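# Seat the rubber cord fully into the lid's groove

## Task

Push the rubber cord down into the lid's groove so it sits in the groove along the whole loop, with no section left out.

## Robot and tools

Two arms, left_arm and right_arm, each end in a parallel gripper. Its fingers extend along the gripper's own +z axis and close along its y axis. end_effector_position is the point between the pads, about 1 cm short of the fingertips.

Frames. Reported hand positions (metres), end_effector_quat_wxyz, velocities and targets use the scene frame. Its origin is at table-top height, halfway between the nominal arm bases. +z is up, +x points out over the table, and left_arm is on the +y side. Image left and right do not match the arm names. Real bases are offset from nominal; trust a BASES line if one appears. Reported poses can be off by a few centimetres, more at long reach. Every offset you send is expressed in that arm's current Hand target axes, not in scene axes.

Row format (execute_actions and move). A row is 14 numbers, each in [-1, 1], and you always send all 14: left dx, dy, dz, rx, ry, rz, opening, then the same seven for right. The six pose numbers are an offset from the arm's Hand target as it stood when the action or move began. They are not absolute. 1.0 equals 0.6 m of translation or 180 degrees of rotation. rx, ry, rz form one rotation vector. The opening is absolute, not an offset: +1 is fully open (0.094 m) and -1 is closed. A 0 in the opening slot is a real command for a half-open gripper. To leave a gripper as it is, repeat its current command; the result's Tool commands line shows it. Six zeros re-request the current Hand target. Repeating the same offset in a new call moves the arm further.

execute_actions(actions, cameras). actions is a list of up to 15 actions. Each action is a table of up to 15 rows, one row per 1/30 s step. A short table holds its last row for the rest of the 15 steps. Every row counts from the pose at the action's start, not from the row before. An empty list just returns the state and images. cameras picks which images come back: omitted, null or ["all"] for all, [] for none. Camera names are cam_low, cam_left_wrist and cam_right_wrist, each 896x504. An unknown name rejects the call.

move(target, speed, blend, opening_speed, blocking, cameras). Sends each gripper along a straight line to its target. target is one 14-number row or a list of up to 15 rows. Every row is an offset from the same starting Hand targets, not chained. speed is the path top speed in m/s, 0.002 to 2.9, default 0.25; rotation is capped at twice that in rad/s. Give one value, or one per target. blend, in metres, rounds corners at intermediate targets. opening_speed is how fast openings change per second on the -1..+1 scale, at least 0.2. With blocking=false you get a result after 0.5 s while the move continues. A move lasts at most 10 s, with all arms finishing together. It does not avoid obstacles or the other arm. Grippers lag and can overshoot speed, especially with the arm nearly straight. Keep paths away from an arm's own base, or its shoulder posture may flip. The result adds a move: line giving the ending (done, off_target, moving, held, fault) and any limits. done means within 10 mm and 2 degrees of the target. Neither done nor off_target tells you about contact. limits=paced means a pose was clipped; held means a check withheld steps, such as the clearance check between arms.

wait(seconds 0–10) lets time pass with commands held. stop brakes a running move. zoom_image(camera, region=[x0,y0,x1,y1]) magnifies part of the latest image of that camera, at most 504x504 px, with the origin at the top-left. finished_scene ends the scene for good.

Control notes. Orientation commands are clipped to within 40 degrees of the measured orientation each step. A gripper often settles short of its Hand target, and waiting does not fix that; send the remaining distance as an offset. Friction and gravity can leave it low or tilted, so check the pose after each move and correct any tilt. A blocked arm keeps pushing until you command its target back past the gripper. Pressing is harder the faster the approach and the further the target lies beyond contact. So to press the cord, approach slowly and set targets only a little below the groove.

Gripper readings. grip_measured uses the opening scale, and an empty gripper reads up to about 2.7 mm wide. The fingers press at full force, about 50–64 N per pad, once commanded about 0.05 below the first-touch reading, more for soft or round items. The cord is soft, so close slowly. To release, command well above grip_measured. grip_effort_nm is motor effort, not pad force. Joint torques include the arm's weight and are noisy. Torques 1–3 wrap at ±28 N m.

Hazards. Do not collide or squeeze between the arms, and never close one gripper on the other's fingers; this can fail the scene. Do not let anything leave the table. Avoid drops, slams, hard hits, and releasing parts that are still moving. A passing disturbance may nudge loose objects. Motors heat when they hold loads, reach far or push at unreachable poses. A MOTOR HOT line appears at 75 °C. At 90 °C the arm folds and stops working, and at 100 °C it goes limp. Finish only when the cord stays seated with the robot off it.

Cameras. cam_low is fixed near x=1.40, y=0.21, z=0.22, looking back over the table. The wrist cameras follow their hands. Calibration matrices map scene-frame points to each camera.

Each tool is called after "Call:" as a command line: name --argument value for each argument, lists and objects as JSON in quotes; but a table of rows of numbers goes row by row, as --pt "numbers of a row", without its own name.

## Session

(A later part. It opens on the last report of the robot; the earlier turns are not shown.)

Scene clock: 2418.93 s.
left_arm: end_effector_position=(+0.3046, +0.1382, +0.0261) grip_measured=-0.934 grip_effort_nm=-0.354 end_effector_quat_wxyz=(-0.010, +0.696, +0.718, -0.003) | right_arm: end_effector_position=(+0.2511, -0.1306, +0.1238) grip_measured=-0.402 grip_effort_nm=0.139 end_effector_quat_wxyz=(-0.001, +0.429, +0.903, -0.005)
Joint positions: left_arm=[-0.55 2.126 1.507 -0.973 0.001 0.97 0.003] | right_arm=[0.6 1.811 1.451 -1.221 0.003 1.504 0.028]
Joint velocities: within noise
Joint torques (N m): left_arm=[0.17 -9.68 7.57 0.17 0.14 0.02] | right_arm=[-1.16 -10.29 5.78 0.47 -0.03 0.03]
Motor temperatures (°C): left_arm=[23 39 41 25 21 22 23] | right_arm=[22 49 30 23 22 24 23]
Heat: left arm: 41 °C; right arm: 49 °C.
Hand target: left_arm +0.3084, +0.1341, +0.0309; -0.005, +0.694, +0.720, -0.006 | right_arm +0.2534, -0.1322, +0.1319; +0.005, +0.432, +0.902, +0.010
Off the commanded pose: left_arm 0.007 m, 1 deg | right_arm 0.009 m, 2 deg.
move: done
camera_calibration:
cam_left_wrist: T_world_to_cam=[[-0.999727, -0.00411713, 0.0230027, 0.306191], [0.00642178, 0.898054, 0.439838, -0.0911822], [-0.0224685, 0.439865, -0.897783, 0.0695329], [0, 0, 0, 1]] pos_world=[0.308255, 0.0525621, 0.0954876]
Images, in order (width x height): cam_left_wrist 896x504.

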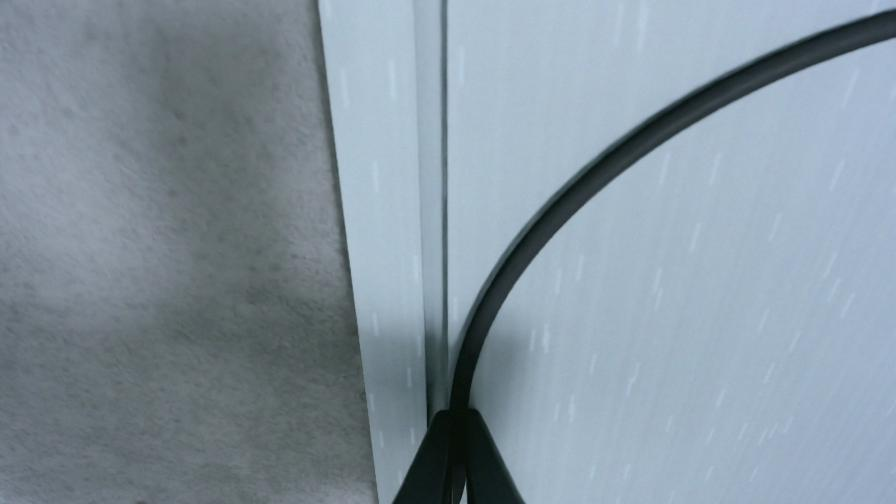

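Call:
move --pt "0 0.005 -0.003 0 0 0 -0.94 0 0 0 0 0 0 -0.4" --pt "0 0.002 0.029 0 0 0 -0.94 0 0 0 0 0 0 -0.4" --speed 0.05 --cameras '["cam_left_wrist"]'

Call:
zoom_image --camera "cam_left_wrist" --region '[360, 250, 560, 504]'

Scene clock: 2424.10 s.
left_arm: end_effector_position=(+0.3070, +0.1367, +0.0258) grip_measured=-0.934 grip_effort_nm=-0.349 end_effector_quat_wxyz=(-0.009, +0.696, +0.718, -0.002) | right_arm: end_effector_position=(+0.2511, -0.1306, +0.1238) grip_measured=-0.402 grip_effort_nm=0.144 end_effector_quat_wxyz=(-0.001, +0.429, +0.903, -0.005)
Joint positions: left_arm=[-0.55 2.134 1.517 -0.972 0.001 0.97 0.003] | right_arm=[0.6 1.811 1.451 -1.221 0.003 1.504 0.028]
Joint velocities: within noise
Joint torques (N m): left_arm=[0.13 -7.88 4.12 0.82 0.19 -0.02] | right_arm=[-1.18 -10.4 5.75 0.45 -0.05 0.01]
Motor temperatures (°C): left_arm=[23 39 41 25 21 22 23] | right_arm=[22 49 30 23 22 24 23]
Heat: left arm: 41 °C; right arm: 49 °C.
Hand target: left_arm +0.3094, +0.1341, +0.0135; -0.005, +0.694, +0.720, -0.006 | right_arm +0.2534, -0.1322, +0.1319; +0.005, +0.432, +0.902, +0.010
Off the commanded pose: left_arm 0.013 m, 1 deg | right_arm 0.009 m, 2 deg.
move: off_target (left_arm)
camera_calibration:
cam_left_wrist: T_world_to_cam=[[-0.999796, -0.00412825, 0.0197468, 0.308711], [0.00493931, 0.898953, 0.438017, -0.0892719], [-0.0195597, 0.438025, -0.89875, 0.0693042], [0, 0, 0, 1]] pos_world=[0.310445, 0.0511687, 0.0952937]
Images, in order (width x height): cam_left_wrist 896x504.

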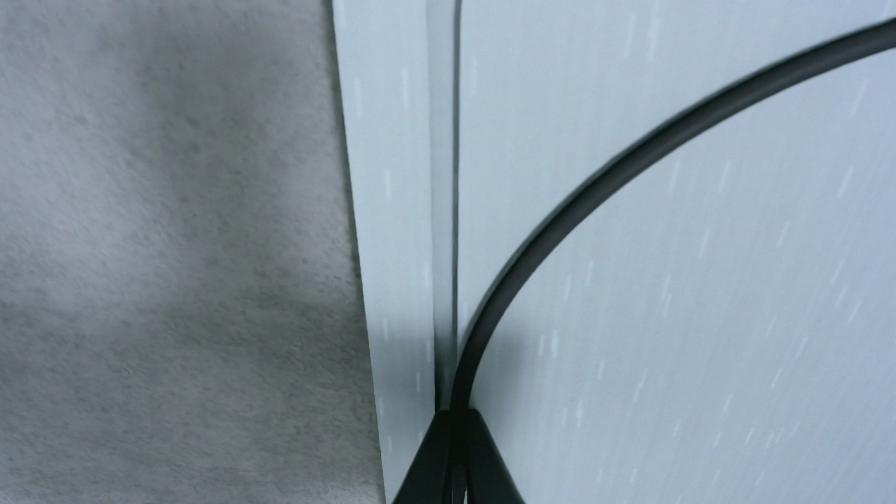

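Scaled by 1.984 from the camera's 896x504 image, which has a finer 1280x720 frame.

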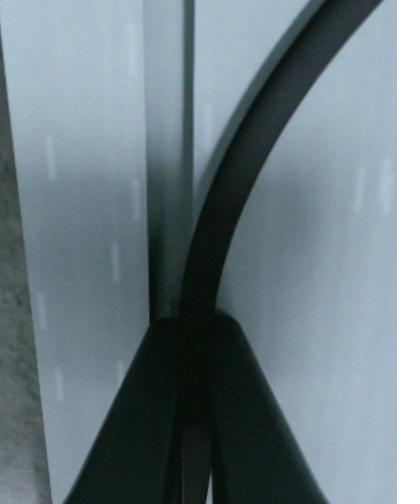

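Call:
move --pt "0 0.006 -0.036 0 0 0 -0.94 0 0 0 0 0 0 -0.4" --speed 0.06 --cameras '["cam_left_wrist"]'

Call:
zoom_image --camera "cam_left_wrist" --region '[360, 250, 560, 504]'

Scene clock: 2432.33 s.
left_arm: end_effector_position=(+0.3073, +0.1365, +0.0306) grip_measured=-0.934 grip_effort_nm=-0.354 end_effector_quat_wxyz=(-0.012, +0.696, +0.718, -0.003) | right_arm: end_effector_position=(+0.2511, -0.1306, +0.1238) grip_measured=-0.402 grip_effort_nm=0.144 end_effector_quat_wxyz=(-0.001, +0.429, +0.903, -0.005)
Joint positions: left_arm=[-0.55 2.134 1.537 -0.998 0.001 0.97 0.003] | right_arm=[0.6 1.811 1.451 -1.221 0.003 1.504 0.028]
Joint velocities: within noise
Joint torques (N m): left_arm=[0.55 -9.76 7.43 0.25 0.2 0.12] | right_arm=[-1.11 -10.32 5.79 0.46 -0.03 0.04]
Motor temperatures (°C): left_arm=[23 39 40 25 21 22 23] | right_arm=[22 49 30 23 22 24 23]
Heat: left arm: 40 °C; right arm: 49 °C.
Hand target: left_arm +0.3133, +0.1342, +0.0350; -0.005, +0.694, +0.720, -0.006 | right_arm +0.2534, -0.1322, +0.1319; +0.005, +0.432, +0.902, +0.010
Off the commanded pose: left_arm 0.008 m, 1 deg | right_arm 0.009 m, 2 deg.
move: done
camera_calibration:
cam_left_wrist: T_world_to_cam=[[-0.999682, -0.00418787, 0.024875, 0.308693], [0.00721102, 0.897526, 0.440903, -0.0917951], [-0.0241724, 0.440942, -0.89721, 0.0746648], [0, 0, 0, 1]] pos_world=[0.311061, 0.0507583, 0.099784]
Images, in order (width x height): cam_left_wrist 896x504.

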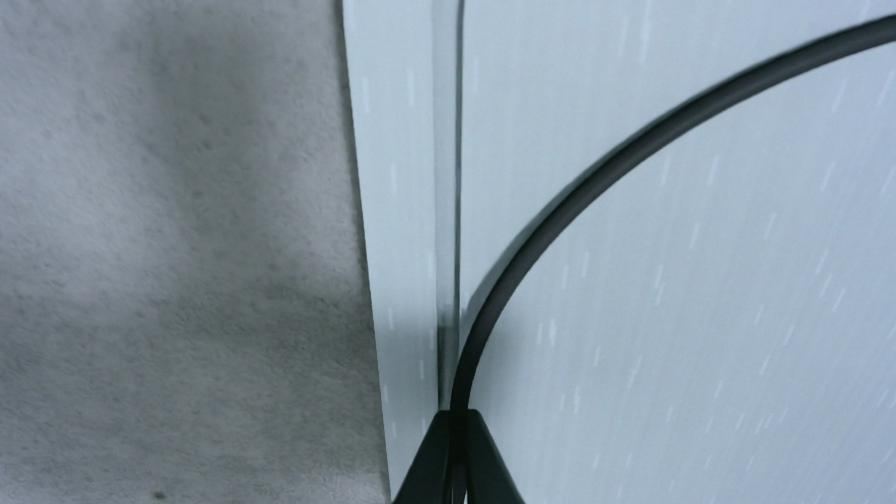

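Scaled by 1.984 from the camera's 896x504 image, which has a finer 1280x720 frame.

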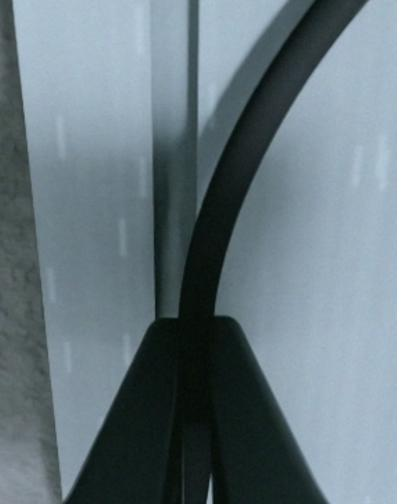

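Call:
move --pt "0 0.003 0.0 0 0 0 -0.94 0 0 0 0 0 0 -0.4" --pt "0 -0.002 0.022 0 0 0 -0.94 0 0 0 0 0 0 -0.4" --speed 0.06 --cameras '["cam_left_wrist"]'

Call:
zoom_image --camera "cam_left_wrist" --region '[360, 250, 560, 504]'

Scene clock: 2440.53 s.
left_arm: end_effector_position=(+0.3124, +0.1347, +0.0296) grip_measured=-0.934 grip_effort_nm=-0.364 end_effector_quat_wxyz=(-0.003, +0.695, +0.719, -0.001) | right_arm: end_effector_position=(+0.2511, -0.1306, +0.1238) grip_measured=-0.402 grip_effort_nm=0.144 end_effector_quat_wxyz=(-0.001, +0.429, +0.903, -0.005)
Joint positions: left_arm=[-0.547 2.139 1.542 -0.98 0.001 0.97 0.003] | right_arm=[0.6 1.811 1.451 -1.221 0.003 1.504 0.028]
Joint velocities: within noise
Joint torques (N m): left_arm=[0.06 -8.94 4.74 0.56 0.12 0.09] | right_arm=[-1.14 -10.25 5.71 0.45 -0.03 0.02]
Motor temperatures (°C): left_arm=[23 39 42 25 21 22 23] | right_arm=[22 49 30 23 22 24 23]
Heat: left arm: 42 °C; right arm: 49 °C.
Hand target: left_arm +0.3119, +0.1343, +0.0219; -0.005, +0.694, +0.720, -0.006 | right_arm +0.2534, -0.1322, +0.1319; +0.005, +0.432, +0.902, +0.010
Off the commanded pose: left_arm 0.008 m, 1 deg | right_arm 0.009 m, 2 deg.
move: done
camera_calibration:
cam_left_wrist: T_world_to_cam=[[-0.99992, -0.0070567, 0.0105002, 0.314699], [-0.00181823, 0.901524, 0.432725, -0.08728], [-0.0125198, 0.432672, -0.901465, 0.0723789], [0, 0, 0, 1]] pos_world=[0.315421, 0.0495895, 0.0997109]
Images, in order (width x height): cam_left_wrist 896x504.

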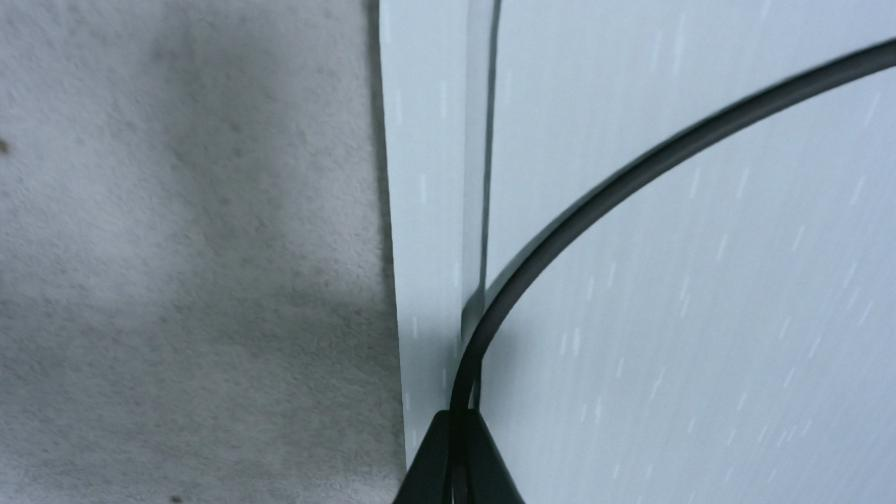

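Scaled by 1.984 from the camera's 896x504 image, which has a finer 1280x720 frame.

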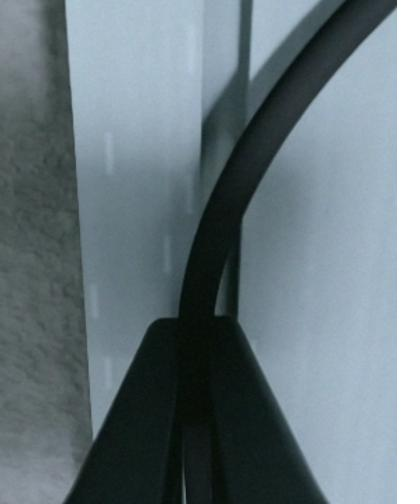

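Call:
move --pt "0 -0.006 -0.002 0 0 0 -0.94 0 0 0 0 0 0 -0.4" --pt "0 -0.006 0.011 0 0 0 -0.94 0 0 0 0 0 0 -0.4" --speed 0.06 --cameras '["cam_left_wrist"]'

Call:
zoom_image --camera "cam_left_wrist" --region '[360, 250, 560, 504]'

Scene clock: 2445.20 s.
left_arm: end_effector_position=(+0.3100, +0.1362, +0.0255) grip_measured=-0.934 grip_effort_nm=-0.354 end_effector_quat_wxyz=(-0.006, +0.695, +0.719, -0.002) | right_arm: end_effector_position=(+0.2511, -0.1306, +0.1238) grip_measured=-0.402 grip_effort_nm=0.139 end_effector_quat_wxyz=(-0.001, +0.429, +0.903, -0.005)
Joint positions: left_arm=[-0.547 2.139 1.524 -0.968 0.001 0.97 0.003] | right_arm=[0.6 1.811 1.451 -1.221 0.003 1.504 0.028]
Joint velocities: within noise
Joint torques (N m): left_arm=[-0.12 -8.96 3.55 0.75 0.19 -0.03] | right_arm=[-1.16 -10.36 5.78 0.46 -0.05 0.03]
Motor temperatures (°C): left_arm=[23 40 41 25 21 22 23] | right_arm=[22 49 30 23 22 24 23]
Heat: left arm: 41 °C; right arm: 49 °C.
Hand target: left_arm +0.3082, +0.1341, +0.0153; -0.005, +0.694, +0.720, -0.006 | right_arm +0.2534, -0.1322, +0.1319; +0.005, +0.432, +0.902, +0.010
Off the commanded pose: left_arm 0.011 m, 0 deg | right_arm 0.009 m, 2 deg.
move: off_target (left_arm)
camera_calibration:
cam_left_wrist: T_world_to_cam=[[-0.999868, -0.00709784, 0.0145961, 0.312263], [-0.0000406276, 0.900398, 0.435066, -0.0872639], [-0.0162303, 0.435008, -0.90028, 0.0687515], [0, 0, 0, 1]] pos_world=[0.313334, 0.0508812, 0.0953033]
Images, in order (width x height): cam_left_wrist 896x504.

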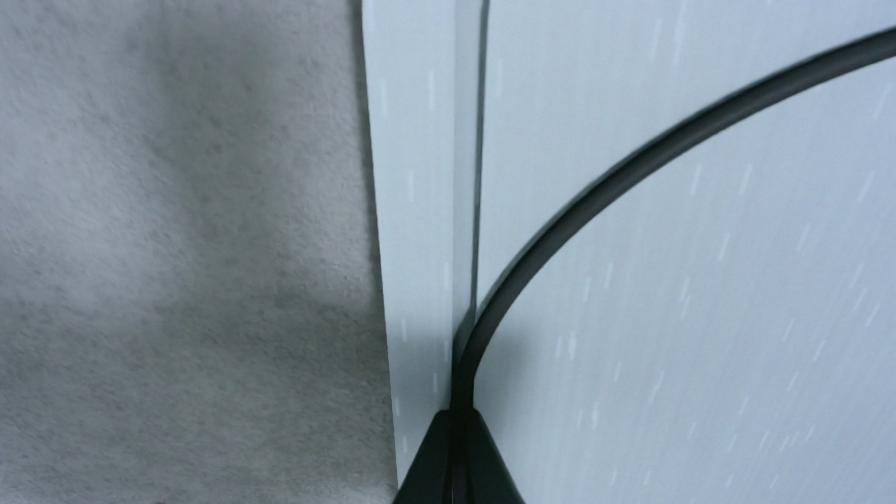

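Scaled by 1.984 from the camera's 896x504 image, which has a finer 1280x720 frame.

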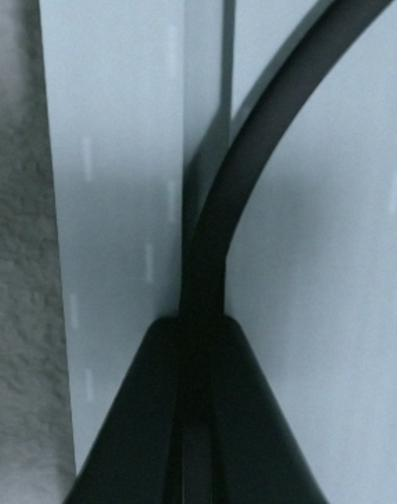

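Call:
move --pt "0 0.003 0.009 0 0 0 -0.94 0 0 0 0 0 0 -0.4" --pt "0 0.003 0.0 0 0 0 -0.94 0 0 0 0 0 0 -0.4" --pt "0 0.003 0.0 0 0 0 -0.6 0 0 0 0 0 0 -0.4" --pt "0 0.011 -0.04 0 0 0 -0.6 0 0 0 0 0 0 -0.4" --pt "0 0.011 -0.04 0 0 0 -1 0 0 0 0 0 0 -0.4" --speed 0.07 --cameras '["cam_left_wrist"]'

Call:
zoom_image --camera "cam_left_wrist" --region '[360, 250, 560, 504]'

Scene clock: 2455.63 s.
left_arm: end_effector_position=(+0.3083, +0.1362, +0.0332) grip_measured=-0.996 grip_effort_nm=-0.203 end_effector_quat_wxyz=(-0.014, +0.695, +0.719, -0.005) | right_arm: end_effector_position=(+0.2511, -0.1306, +0.1238) grip_measured=-0.402 grip_effort_nm=0.149 end_effector_quat_wxyz=(-0.001, +0.429, +0.903, -0.005)
Joint positions: left_arm=[-0.548 2.139 1.556 -1.018 0.005 0.97 0] | right_arm=[0.6 1.811 1.451 -1.221 0.003 1.504 0.028]
Joint velocities: within noise
Joint torques (N m): left_arm=[0.73 -10.26 7.46 0.22 0.13 0.09] | right_arm=[-1.16 -10.28 5.75 0.46 -0.04 0.02]
Motor temperatures (°C): left_arm=[23 40 40 25 21 22 23] | right_arm=[22 49 30 23 22 24 23]
Heat: left arm: 40 °C; right arm: 49 °C.
Hand target: left_arm +0.3153, +0.1343, +0.0392; -0.005, +0.694, +0.720, -0.006 | right_arm +0.2534, -0.1322, +0.1319; +0.005, +0.432, +0.902, +0.010
Off the commanded pose: left_arm 0.009 m, 1 deg | right_arm 0.009 m, 2 deg.
move: done
camera_calibration:
cam_left_wrist: T_world_to_cam=[[-0.999489, -0.00659721, 0.03127, 0.309658], [0.00786936, 0.897528, 0.440887, -0.0928876], [-0.0309743, 0.440908, -0.897018, 0.0792735], [0, 0, 0, 1]] pos_world=[0.312686, 0.0504598, 0.10238]
Images, in order (width x height): cam_left_wrist 896x504.

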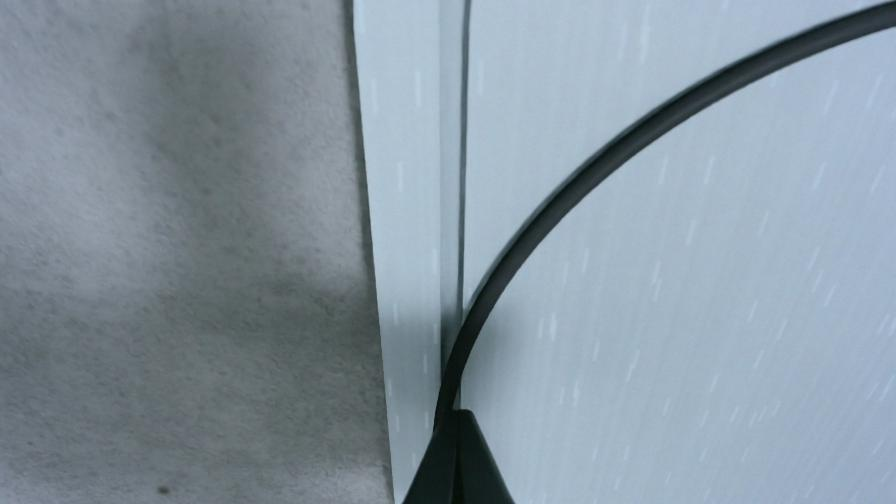

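Scaled by 1.984 from the camera's 896x504 image, which has a finer 1280x720 frame.

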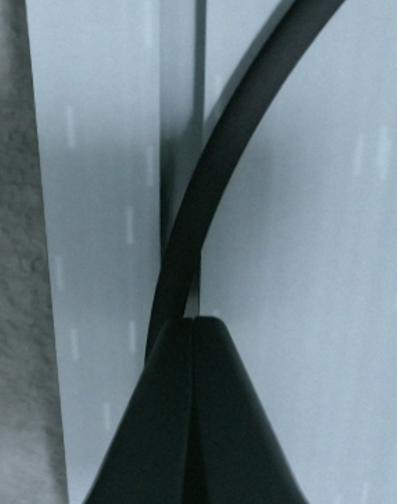

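Call:
move --pt "0.004 0.002 0.0 0 0 0 -1 0 0 0 0 0 0 -0.4" --pt "0.004 -0.008 0.043 0 0 0 -1 0 0 0 0 0 0 -0.4" --pt "0.004 0.0 0 0 0 0 -1 0 0 0 0 0 0 -0.4" --speed 0.06 --cameras '["cam_left_wrist"]'

Call:
zoom_image --camera "cam_left_wrist" --region '[360, 250, 560, 504]'

Scene clock: 2461.77 s.
left_arm: end_effector_position=(+0.3078, +0.1396, +0.0310) grip_measured=-0.996 grip_effort_nm=-0.208 end_effector_quat_wxyz=(-0.017, +0.692, +0.721, -0.006) | right_arm: end_effector_position=(+0.2511, -0.1306, +0.1238) grip_measured=-0.402 grip_effort_nm=0.139 end_effector_quat_wxyz=(-0.001, +0.429, +0.903, -0.005)
Joint positions: left_arm=[-0.541 2.139 1.547 -1.014 0.004 0.97 0] | right_arm=[0.6 1.811 1.451 -1.221 0.003 1.504 0.028]
Joint velocities: within noise
Joint torques (N m): left_arm=[0.38 -10.62 7.46 0.26 0.11 0.18] | right_arm=[-1.09 -10.37 5.76 0.46 -0.05 0.04]
Motor temperatures (°C): left_arm=[23 40 40 25 21 22 23] | right_arm=[22 49 30 23 22 24 23]
Heat: left arm: 40 °C; right arm: 49 °C.
Hand target: left_arm +0.3150, +0.1368, +0.0392; -0.006, +0.694, +0.720, -0.006 | right_arm +0.2534, -0.1322, +0.1319; +0.005, +0.432, +0.902, +0.010
Off the commanded pose: left_arm 0.011 m, 1 deg | right_arm 0.009 m, 2 deg.
move: off_target (left_arm)
camera_calibration:
cam_left_wrist: T_world_to_cam=[[-0.999271, -0.0131505, 0.035836, 0.310008], [0.00412658, 0.89607, 0.443893, -0.0937454], [-0.037949, 0.443718, -0.895363, 0.0775846], [0, 0, 0, 1]] pos_world=[0.313113, 0.0536536, 0.0999699]
Images, in order (width x height): cam_left_wrist 896x504.

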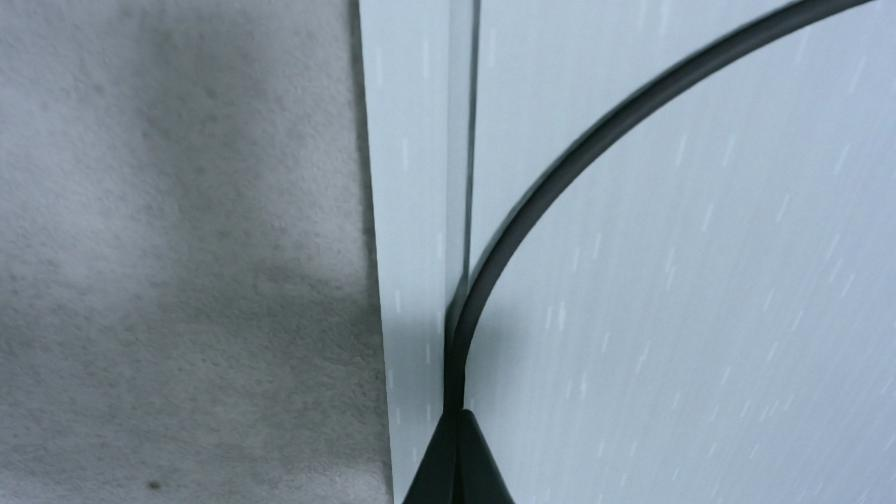

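Scaled by 1.984 from the camera's 896x504 image, which has a finer 1280x720 frame.

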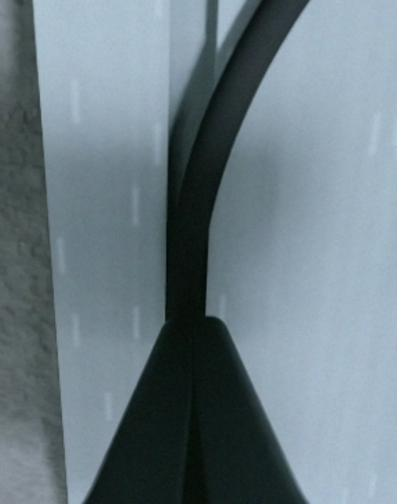

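Call:
move --pt "-0.03 -0.002 -0.01 0 0 0 -0.4 0 0 0 0 0 0 -0.4" --pt "-0.028 -0.013 0.0295 0 0 0 -0.4 0 0 0 0 0 0 -0.4" --speed 0.08 --cameras '["cam_left_wrist"]'

Call:
zoom_image --camera "cam_left_wrist" --region '[360, 250, 560, 504]'

Call:
move --pt "0 0 0.0095 0 0 0 -0.4 0 0 0 0 0 0 -0.4" --pt "0 0 0.0095 0 0 0 -0.94 0 0 0 0 0 0 -0.4" --speed 0.08 --opening_speed 0.6 --cameras '["cam_left_wrist"]'

Call:
zoom_image --camera "cam_left_wrist" --region '[360, 250, 560, 504]'

Scene clock: 2475.33 s.
left_arm: end_effector_position=(+0.3096, +0.1213, +0.0289) grip_measured=-0.402 grip_effort_nm=0.085 end_effector_quat_wxyz=(-0.003, +0.696, +0.718, -0.003) | right_arm: end_effector_position=(+0.2511, -0.1306, +0.1238) grip_measured=-0.402 grip_effort_nm=0.144 end_effector_quat_wxyz=(-0.001, +0.429, +0.903, -0.005)
Joint positions: left_arm=[-0.577 2.158 1.569 -0.989 0.004 0.943 0.028] | right_arm=[0.6 1.811 1.451 -1.221 0.003 1.504 0.028]
Joint velocities: within noise
Joint torques (N m): left_arm=[-0.28 -9.31 4.49 0.52 0.17 -0.1] | right_arm=[-1.18 -10.37 5.75 0.44 -0.04 0.01]
Motor temperatures (°C): left_arm=[23 41 41 25 21 22 23] | right_arm=[22 49 30 23 22 24 23]
Heat: left arm: 41 °C; right arm: 49 °C.
Hand target: left_arm +0.3077, +0.1196, +0.0216; -0.005, +0.694, +0.720, -0.006 | right_arm +0.2534, -0.1322, +0.1319; +0.005, +0.432, +0.902, +0.010
Off the commanded pose: left_arm 0.008 m, 1 deg | right_arm 0.009 m, 2 deg.
move: done
camera_calibration:
cam_left_wrist: T_world_to_cam=[[-0.999925, -0.00321109, 0.0118118, 0.311341], [0.0021849, 0.902658, 0.430353, -0.0761898], [-0.012044, 0.430346, -0.902584, 0.0775597], [0, 0, 0, 1]] pos_world=[0.312418, 0.0363956, 0.0991151]
Images, in order (width x height): cam_left_wrist 896x504.

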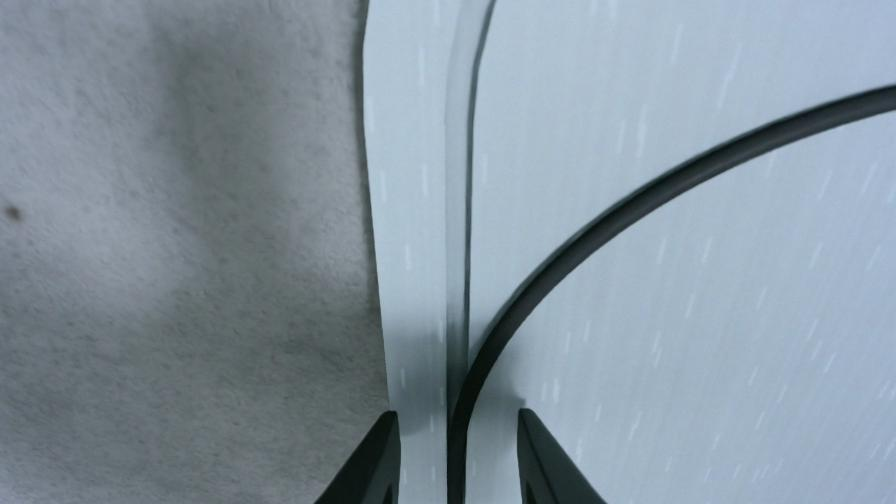

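Scaled by 1.984 from the camera's 896x504 image, which has a finer 1280x720 frame.

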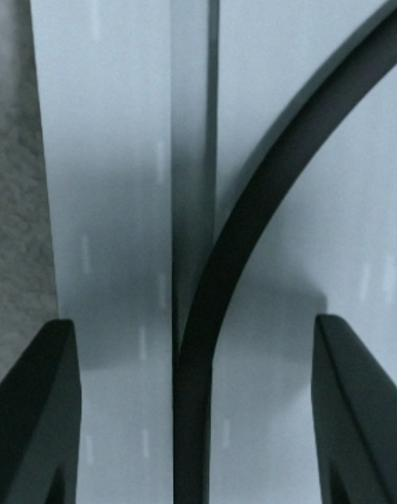

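Scene clock: 2477.13 s.
left_arm: end_effector_position=(+0.3123, +0.1195, +0.0264) grip_measured=-0.934 grip_effort_nm=-0.364 end_effector_quat_wxyz=(+0.005, +0.696, +0.718, -0.001) | right_arm: end_effector_position=(+0.2511, -0.1306, +0.1238) grip_measured=-0.402 grip_effort_nm=0.144 end_effector_quat_wxyz=(-0.001, +0.429, +0.903, -0.005)
Joint positions: left_arm=[-0.577 2.159 1.561 -0.964 0.004 0.942 0.003] | right_arm=[0.6 1.811 1.451 -1.221 0.003 1.504 0.028]
Joint velocities: within noise
Joint torques (N m): left_arm=[-0.34 -8.69 4.18 0.53 0.12 -0.04] | right_arm=[-1.22 -10.43 5.78 0.47 -0.02 0.02]
Motor temperatures (°C): left_arm=[23 41 41 25 21 22 23] | right_arm=[22 49 30 23 22 24 23]
Heat: left arm: 41 °C; right arm: 49 °C.
Hand target: left_arm +0.3076, +0.1196, +0.0160; -0.005, +0.694, +0.720, -0.006 | right_arm +0.2534, -0.1322, +0.1319; +0.005, +0.432, +0.902, +0.010
Off the commanded pose: left_arm 0.011 m, 1 deg | right_arm 0.009 m, 2 deg.
move: off_target (left_arm); target 2's new opening was sent with left_arm's hand 0.011 m and 1 deg from that target
camera_calibration:
cam_left_wrist: T_world_to_cam=[[-0.999992, -0.00400444, -0.000757178, 0.314491], [-0.00394926, 0.906304, 0.422608, -0.0717699], [-0.00100607, 0.422607, -0.906312, 0.0737827], [0, 0, 0, 1]] pos_world=[0.314279, 0.0351237, 0.0974388]
Images, in order (width x height): cam_left_wrist 896x504.

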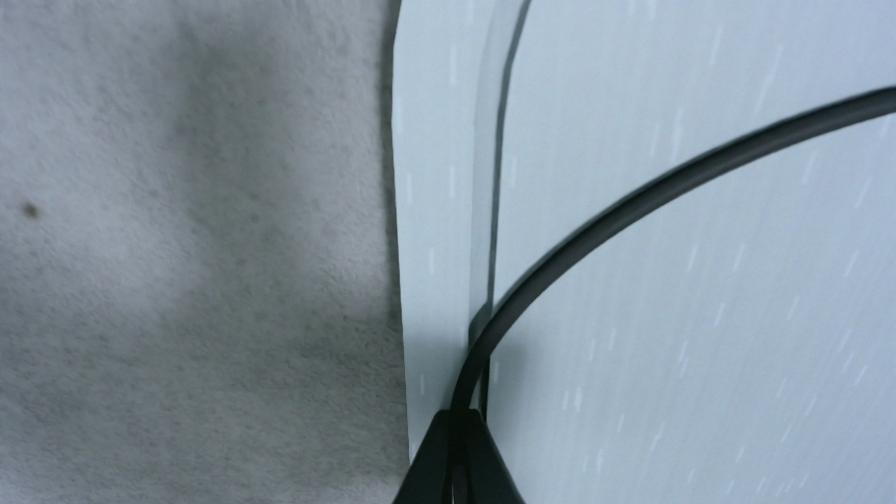

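Scaled by 1.984 from the camera's 896x504 image, which has a finer 1280x720 frame.

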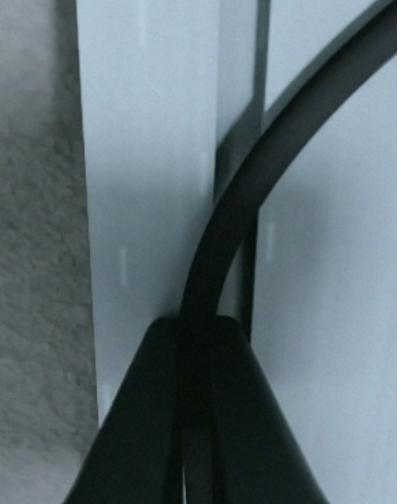

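Call:
move --pt "0 0.0 -0.02 0 0 0 -0.94 0 0 0 0 0 0 -0.4" --speed 0.06 --cameras '["cam_left_wrist"]'

Call:
zoom_image --camera "cam_left_wrist" --region '[360, 250, 560, 504]'

Scene clock: 2482.20 s.
left_arm: end_effector_position=(+0.3103, +0.1208, +0.0264) grip_measured=-0.934 grip_effort_nm=-0.359 end_effector_quat_wxyz=(+0.000, +0.696, +0.718, -0.002) | right_arm: end_effector_position=(+0.2511, -0.1306, +0.1238) grip_measured=-0.402 grip_effort_nm=0.144 end_effector_quat_wxyz=(-0.001, +0.429, +0.903, -0.005)
Joint positions: left_arm=[-0.577 2.159 1.561 -0.973 0.004 0.942 0.003] | right_arm=[0.6 1.811 1.451 -1.221 0.003 1.504 0.028]
Joint velocities: within noise
Joint torques (N m): left_arm=[-0.47 -10.44 6.17 0.2 0.11 -0.06] | right_arm=[-1.11 -10.29 5.79 0.47 -0.03 0.01]
Motor temperatures (°C): left_arm=[23 40 41 25 21 22 23] | right_arm=[22 49 30 23 22 24 23]
Heat: left arm: 41 °C; right arm: 49 °C.
Hand target: left_arm +0.3078, +0.1196, +0.0280; -0.005, +0.694, +0.720, -0.006 | right_arm +0.2534, -0.1322, +0.1319; +0.005, +0.432, +0.902, +0.010
Off the commanded pose: left_arm 0.003 m, 1 deg | right_arm 0.009 m, 2 deg.
move: done
camera_calibration:
cam_left_wrist: T_world_to_cam=[[-0.999967, -0.00400845, 0.00709463, 0.312251], [-0.000591342, 0.904045, 0.427436, -0.0738858], [-0.00812722, 0.427417, -0.904018, 0.0747308], [0, 0, 0, 1]] pos_world=[0.312804, 0.0361065, 0.0969241]
Images, in order (width x height): cam_left_wrist 896x504.

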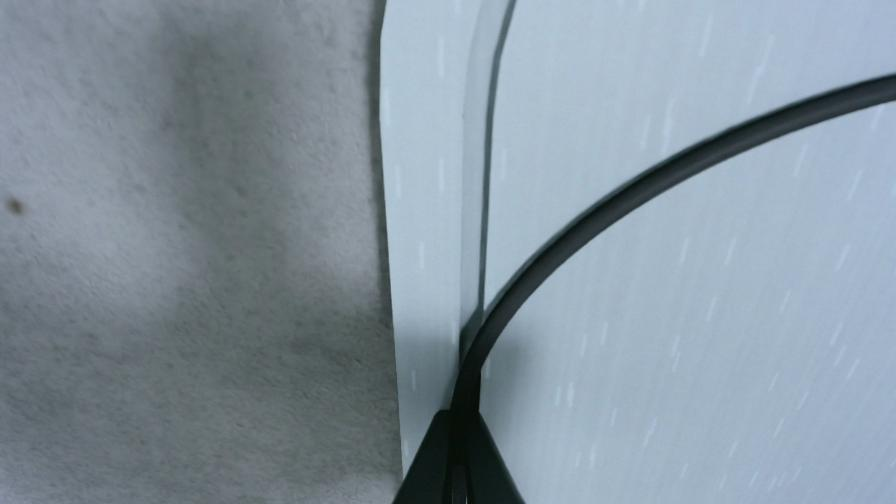

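Scaled by 1.984 from the camera's 896x504 image, which has a finer 1280x720 frame.

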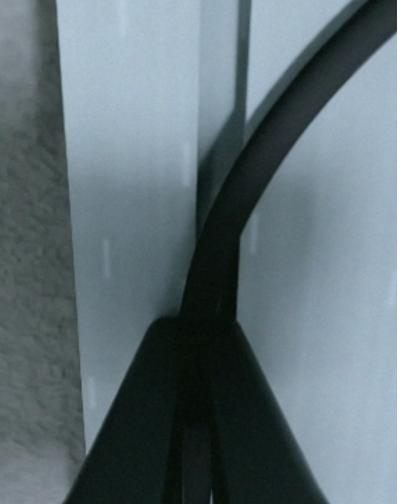

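Call:
move --pt "0 0.0 -0.0035 0 0 0 -0.94 0 0 0 0 0 0 -0.4" --speed 0.06 --cameras '["cam_left_wrist"]'

Call:
zoom_image --camera "cam_left_wrist" --region '[360, 250, 560, 504]'

Scene clock: 2486.07 s.
left_arm: end_effector_position=(+0.3089, +0.1218, +0.0264) grip_measured=-0.934 grip_effort_nm=-0.364 end_effector_quat_wxyz=(-0.003, +0.696, +0.718, -0.003) | right_arm: end_effector_position=(+0.2511, -0.1306, +0.1238) grip_measured=-0.402 grip_effort_nm=0.139 end_effector_quat_wxyz=(-0.001, +0.429, +0.903, -0.005)
Joint positions: left_arm=[-0.577 2.159 1.561 -0.98 0.004 0.942 0.003] | right_arm=[0.6 1.811 1.451 -1.221 0.003 1.504 0.028]
Joint velocities: within noise
Joint torques (N m): left_arm=[-0.36 -10.66 6.48 0.14 0.15 -0.01] | right_arm=[-1.13 -10.33 5.71 0.46 -0.05 0.03]
Motor temperatures (°C): left_arm=[23 40 41 25 21 22 23] | right_arm=[22 49 30 23 22 24 23]
Heat: left arm: 41 °C; right arm: 49 °C.
Hand target: left_arm +0.3078, +0.1196, +0.0301; -0.005, +0.694, +0.720, -0.006 | right_arm +0.2534, -0.1322, +0.1319; +0.005, +0.432, +0.902, +0.010
Off the commanded pose: left_arm 0.004 m, 0 deg | right_arm 0.009 m, 2 deg.
move: done
camera_calibration:
cam_left_wrist: T_world_to_cam=[[-0.999911, -0.00401261, 0.0127584, 0.31071], [0.0018776, 0.902371, 0.430956, -0.0754232], [-0.0132421, 0.430941, -0.902283, 0.0754456], [0, 0, 0, 1]] pos_world=[0.311822, 0.0367939, 0.0966132]
Images, in order (width x height): cam_left_wrist 896x504.

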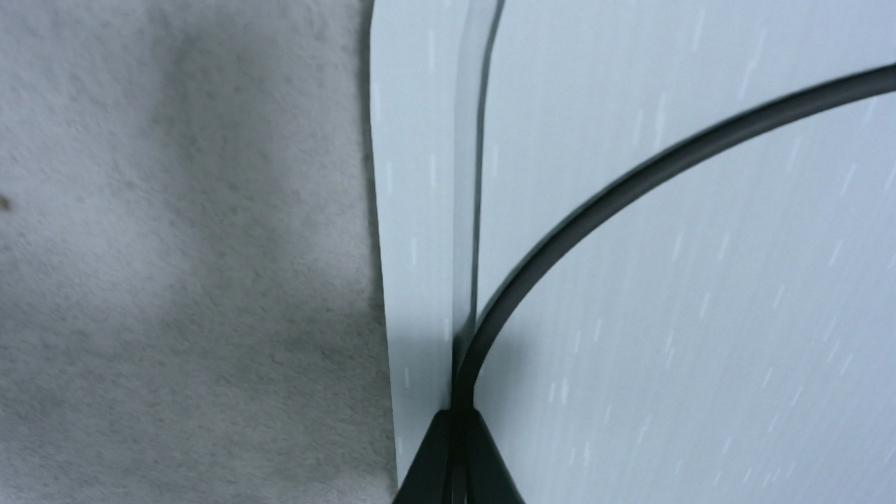

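Scaled by 1.984 from the camera's 896x504 image, which has a finer 1280x720 frame.

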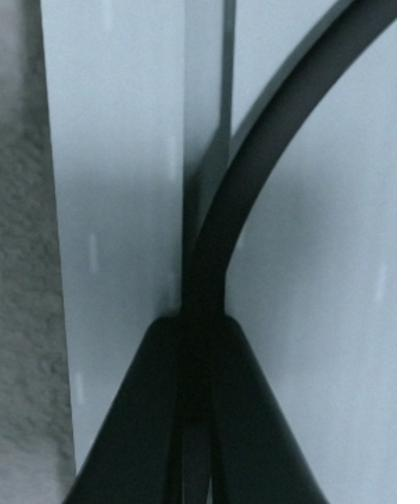

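Call:
move --pt "0 0.002 0.033 0 0 0 -0.94 0 0 0 0 0 0 -0.4" --pt "0 0.003 0.024 0 0 0 -0.94 0 0 0 0 0 0 -0.4" --pt "0 0.003 0.024 0 0 0 -0.6 0 0 0 0 0 0 -0.4" --pt "0 0.010 -0.016 0 0 0 -0.6 0 0 0 0 0 0 -0.4" --pt "0 0.010 -0.016 0 0 0 -1 0 0 0 0 0 0 -0.4" --speed 0.07 --cameras '["cam_left_wrist"]'

Call:
zoom_image --camera "cam_left_wrist" --region '[360, 250, 560, 504]'

Scene clock: 2493.90 s.
left_arm: end_effector_position=(+0.3078, +0.1225, +0.0346) grip_measured=-0.996 grip_effort_nm=-0.217 end_effector_quat_wxyz=(-0.013, +0.695, +0.718, -0.004) | right_arm: end_effector_position=(+0.2511, -0.1306, +0.1238) grip_measured=-0.402 grip_effort_nm=0.139 end_effector_quat_wxyz=(-0.001, +0.429, +0.903, -0.005)
Joint positions: left_arm=[-0.577 2.16 1.597 -1.034 0.004 0.942 0] | right_arm=[0.6 1.811 1.451 -1.221 0.003 1.504 0.028]
Joint velocities: within noise
Joint torques (N m): left_arm=[0.32 -10.11 7.5 0.2 0.09 0.06] | right_arm=[-1.18 -10.36 5.79 0.47 -0.06 0.02]
Motor temperatures (°C): left_arm=[23 40 41 25 21 22 23] | right_arm=[22 49 30 23 22 24 23]
Heat: left arm: 41 °C; right arm: 49 °C.
Hand target: left_arm +0.3139, +0.1199, +0.0395; -0.005, +0.694, +0.720, -0.006 | right_arm +0.2534, -0.1322, +0.1319; +0.005, +0.432, +0.902, +0.010
Off the commanded pose: left_arm 0.008 m, 1 deg | right_arm 0.009 m, 2 deg.
move: done
camera_calibration:
cam_left_wrist: T_world_to_cam=[[-0.999593, -0.00456945, 0.0281426, 0.30889], [0.00829219, 0.89781, 0.440305, -0.0813295], [-0.0272787, 0.440359, -0.897407, 0.0855423], [0, 0, 0, 1]] pos_world=[0.311772, 0.0367606, 0.103883]
Images, in order (width x height): cam_left_wrist 896x504.

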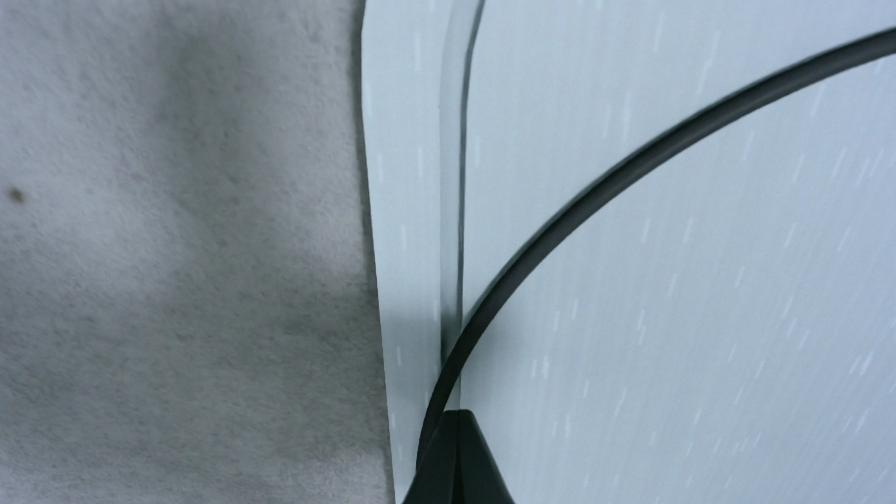

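Scaled by 1.984 from the camera's 896x504 image, which has a finer 1280x720 frame.

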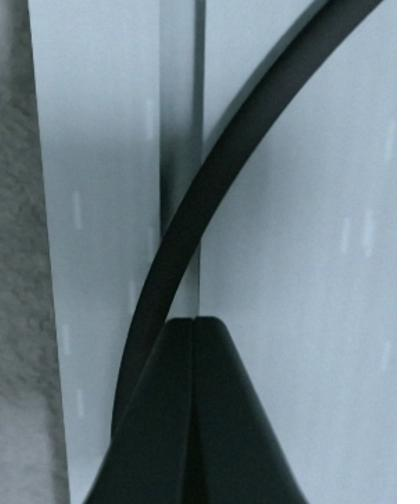

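Call:
move --pt "0.03 -0.003 -0.02 0 0 0 -0.5 0 0 0 0 0 0 -0.4" --speed 0.1 --cameras '["cam_left_wrist"]'

Call:
zoom_image --camera "cam_left_wrist" --region '[360, 200, 600, 504]'

Scene clock: 2498.83 s.
left_arm: end_effector_position=(+0.3133, +0.1367, +0.0369) grip_measured=-0.502 grip_effort_nm=0.081 end_effector_quat_wxyz=(-0.017, +0.690, +0.723, -0.006) | right_arm: end_effector_position=(+0.2511, -0.1306, +0.1238) grip_measured=-0.402 grip_effort_nm=0.144 end_effector_quat_wxyz=(-0.001, +0.429, +0.903, -0.005)
Joint positions: left_arm=[-0.54 2.155 1.597 -1.049 0.004 0.965 0.023] | right_arm=[0.6 1.811 1.451 -1.221 0.003 1.504 0.028]
Joint velocities: within noise
Joint torques (N m): left_arm=[0.17 -14.74 4.34 0.22 0.14 0.13] | right_arm=[-1.16 -10.32 5.75 0.44 -0.04 0.03]
Motor temperatures (°C): left_arm=[23 41 41 25 21 22 23] | right_arm=[22 49 30 23 22 24 23]
Heat: left arm: 41 °C; right arm: 49 °C.
Hand target: left_arm +0.3117, +0.1379, +0.0515; -0.005, +0.694, +0.720, -0.006 | right_arm +0.2534, -0.1322, +0.1319; +0.005, +0.432, +0.902, +0.010
Off the commanded pose: left_arm 0.015 m, 1 deg | right_arm 0.009 m, 2 deg.
move: off_target (left_arm)
camera_calibration:
cam_left_wrist: T_world_to_cam=[[-0.999158, -0.0188476, 0.0364402, 0.31596], [-0.000692562, 0.895848, 0.44436, -0.092248], [-0.0410199, 0.443961, -0.895107, 0.0852309], [0, 0, 0, 1]] pos_world=[0.319126, 0.050756, 0.105768]
Images, in order (width x height): cam_left_wrist 896x504.

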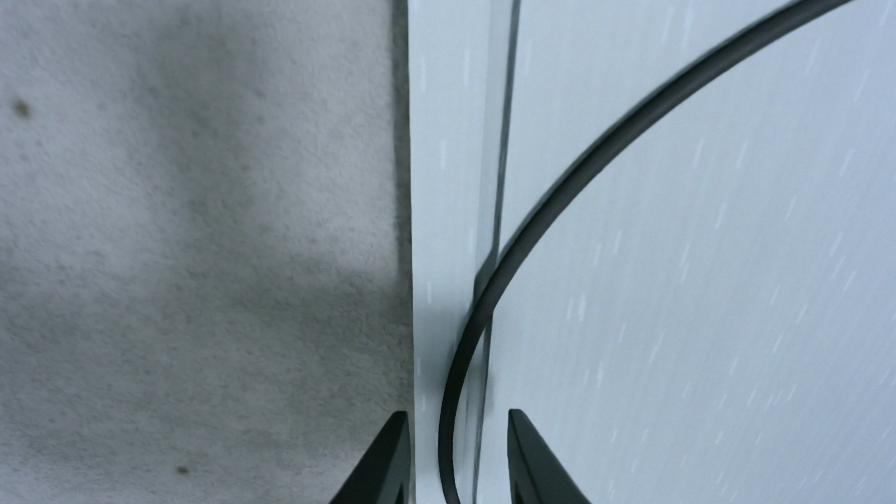

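Scaled by 1.658 from the camera's 896x504 image, which has a finer 1280x720 frame.

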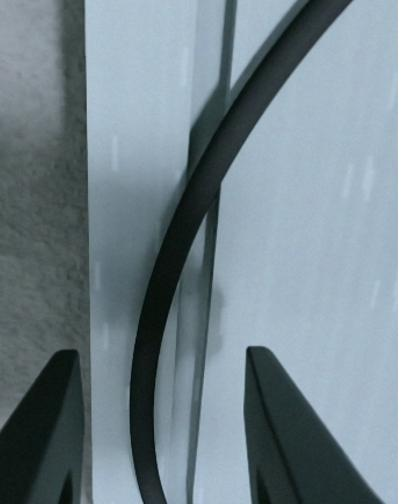

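Call:
move --pt "0.003 -0.002 0.058 0 0 0 -0.5 0 0 0 0 0 0 -0.4" --pt "0.003 -0.002 0.058 0 0 0 -0.94 0 0 0 0 0 0 -0.4" --speed 0.08 --opening_speed 0.6 --cameras '["cam_left_wrist"]'

Call:
zoom_image --camera "cam_left_wrist" --region '[360, 250, 560, 504]'

Scene clock: 2508.33 s.
left_arm: end_effector_position=(+0.3146, +0.1411, +0.0250) grip_measured=-0.934 grip_effort_nm=-0.364 end_effector_quat_wxyz=(-0.006, +0.689, +0.724, +0.004) | right_arm: end_effector_position=(+0.2511, -0.1306, +0.1238) grip_measured=-0.402 grip_effort_nm=0.144 end_effector_quat_wxyz=(-0.001, +0.429, +0.903, -0.005)
Joint positions: left_arm=[-0.535 2.142 1.528 -0.966 -0.01 0.967 0.003] | right_arm=[0.6 1.811 1.451 -1.221 0.003 1.504 0.028]
Joint velocities: within noise
Joint torques (N m): left_arm=[0.03 -10.13 2.74 0.7 0.27 0.15] | right_arm=[-1.2 -10.3 5.74 0.44 -0.03 0.02]
Motor temperatures (°C): left_arm=[23 43 40 25 21 22 23] | right_arm=[22 48 30 23 22 24 23]
Heat: left arm: 43 °C; right arm: 48 °C.
Hand target: left_arm +0.3099, +0.1395, +0.0168; -0.005, +0.694, +0.720, -0.006 | right_arm +0.2534, -0.1322, +0.1319; +0.005, +0.432, +0.902, +0.010
Off the commanded pose: left_arm 0.010 m, 1 deg | right_arm 0.009 m, 2 deg.
move: done
camera_calibration:
cam_left_wrist: T_world_to_cam=[[-0.999754, -0.0211222, 0.00678072, 0.319087], [-0.0159368, 0.89647, 0.442818, -0.0861282], [-0.015432, 0.442601, -0.896586, 0.0648192], [0, 0, 0, 1]] pos_world=[0.318637, 0.0552622, 0.0940915]
Images, in order (width x height): cam_left_wrist 896x504.

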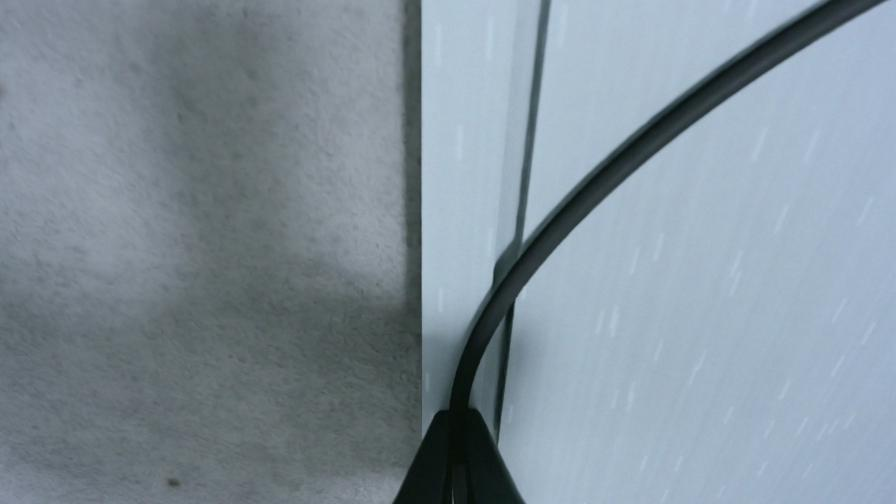

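Scaled by 1.984 from the camera's 896x504 image, which has a finer 1280x720 frame.

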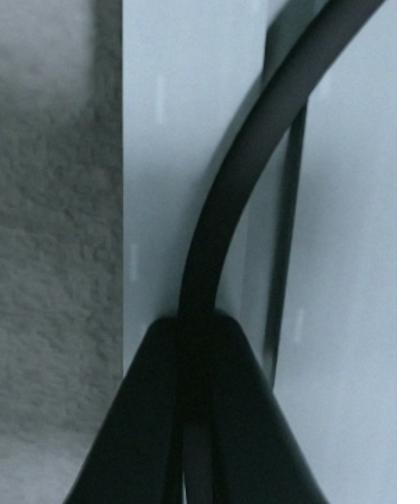

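Call:
move --pt "-0.004 -0.002 -0.025 0 0 0 -0.94 0 0 0 0 0 0 -0.4" --speed 0.08 --cameras '["cam_left_wrist"]'

Call:
zoom_image --camera "cam_left_wrist" --region '[360, 250, 560, 504]'

Scene clock: 2515.87 s.
left_arm: end_effector_position=(+0.3143, +0.1413, +0.0253) grip_measured=-0.934 grip_effort_nm=-0.359 end_effector_quat_wxyz=(-0.006, +0.689, +0.724, +0.004) | right_arm: end_effector_position=(+0.2511, -0.1306, +0.1238) grip_measured=-0.402 grip_effort_nm=0.139 end_effector_quat_wxyz=(-0.001, +0.429, +0.903, -0.005)
Joint positions: left_arm=[-0.535 2.142 1.528 -0.968 -0.01 0.967 0.003] | right_arm=[0.6 1.811 1.451 -1.221 0.003 1.504 0.028]
Joint velocities: within noise
Joint torques (N m): left_arm=[-0.46 -11.99 5.34 0.18 0.25 0.11] | right_arm=[-1.16 -10.3 5.81 0.46 -0.03 0.03]
Motor temperatures (°C): left_arm=[23 42 40 25 21 22 23] | right_arm=[22 48 30 23 22 24 23]
Heat: left arm: 42 °C; right arm: 48 °C.
Hand target: left_arm +0.3090, +0.1371, +0.0318; -0.005, +0.694, +0.720, -0.006 | right_arm +0.2534, -0.1322, +0.1319; +0.005, +0.432, +0.902, +0.010
Off the commanded pose: left_arm 0.009 m, 1 deg | right_arm 0.009 m, 2 deg.
move: done
camera_calibration:
cam_left_wrist: T_world_to_cam=[[-0.999746, -0.0211734, 0.00775007, 0.318702], [-0.0155423, 0.896172, 0.443434, -0.0865653], [-0.0163344, 0.443201, -0.896273, 0.0651291], [0, 0, 0, 1]] pos_world=[0.31834, 0.0554601, 0.0942895]
Images, in order (width x height): cam_left_wrist 896x504.

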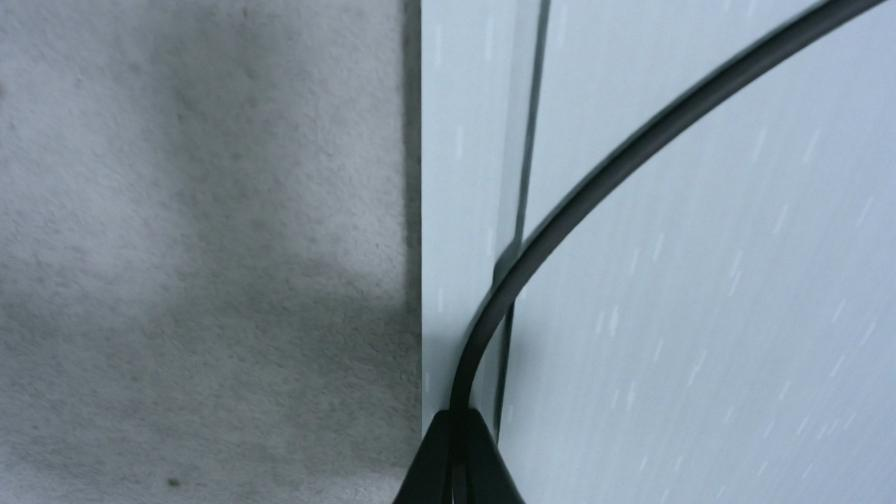

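Scaled by 1.984 from the camera's 896x504 image, which has a finer 1280x720 frame.

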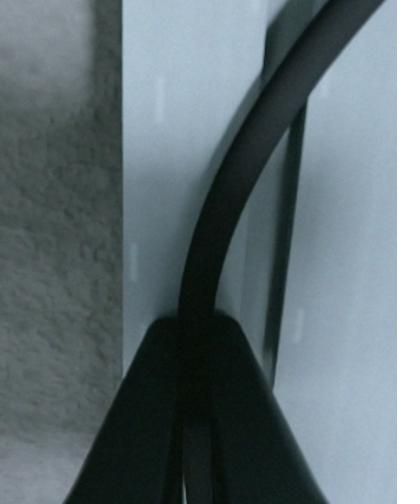

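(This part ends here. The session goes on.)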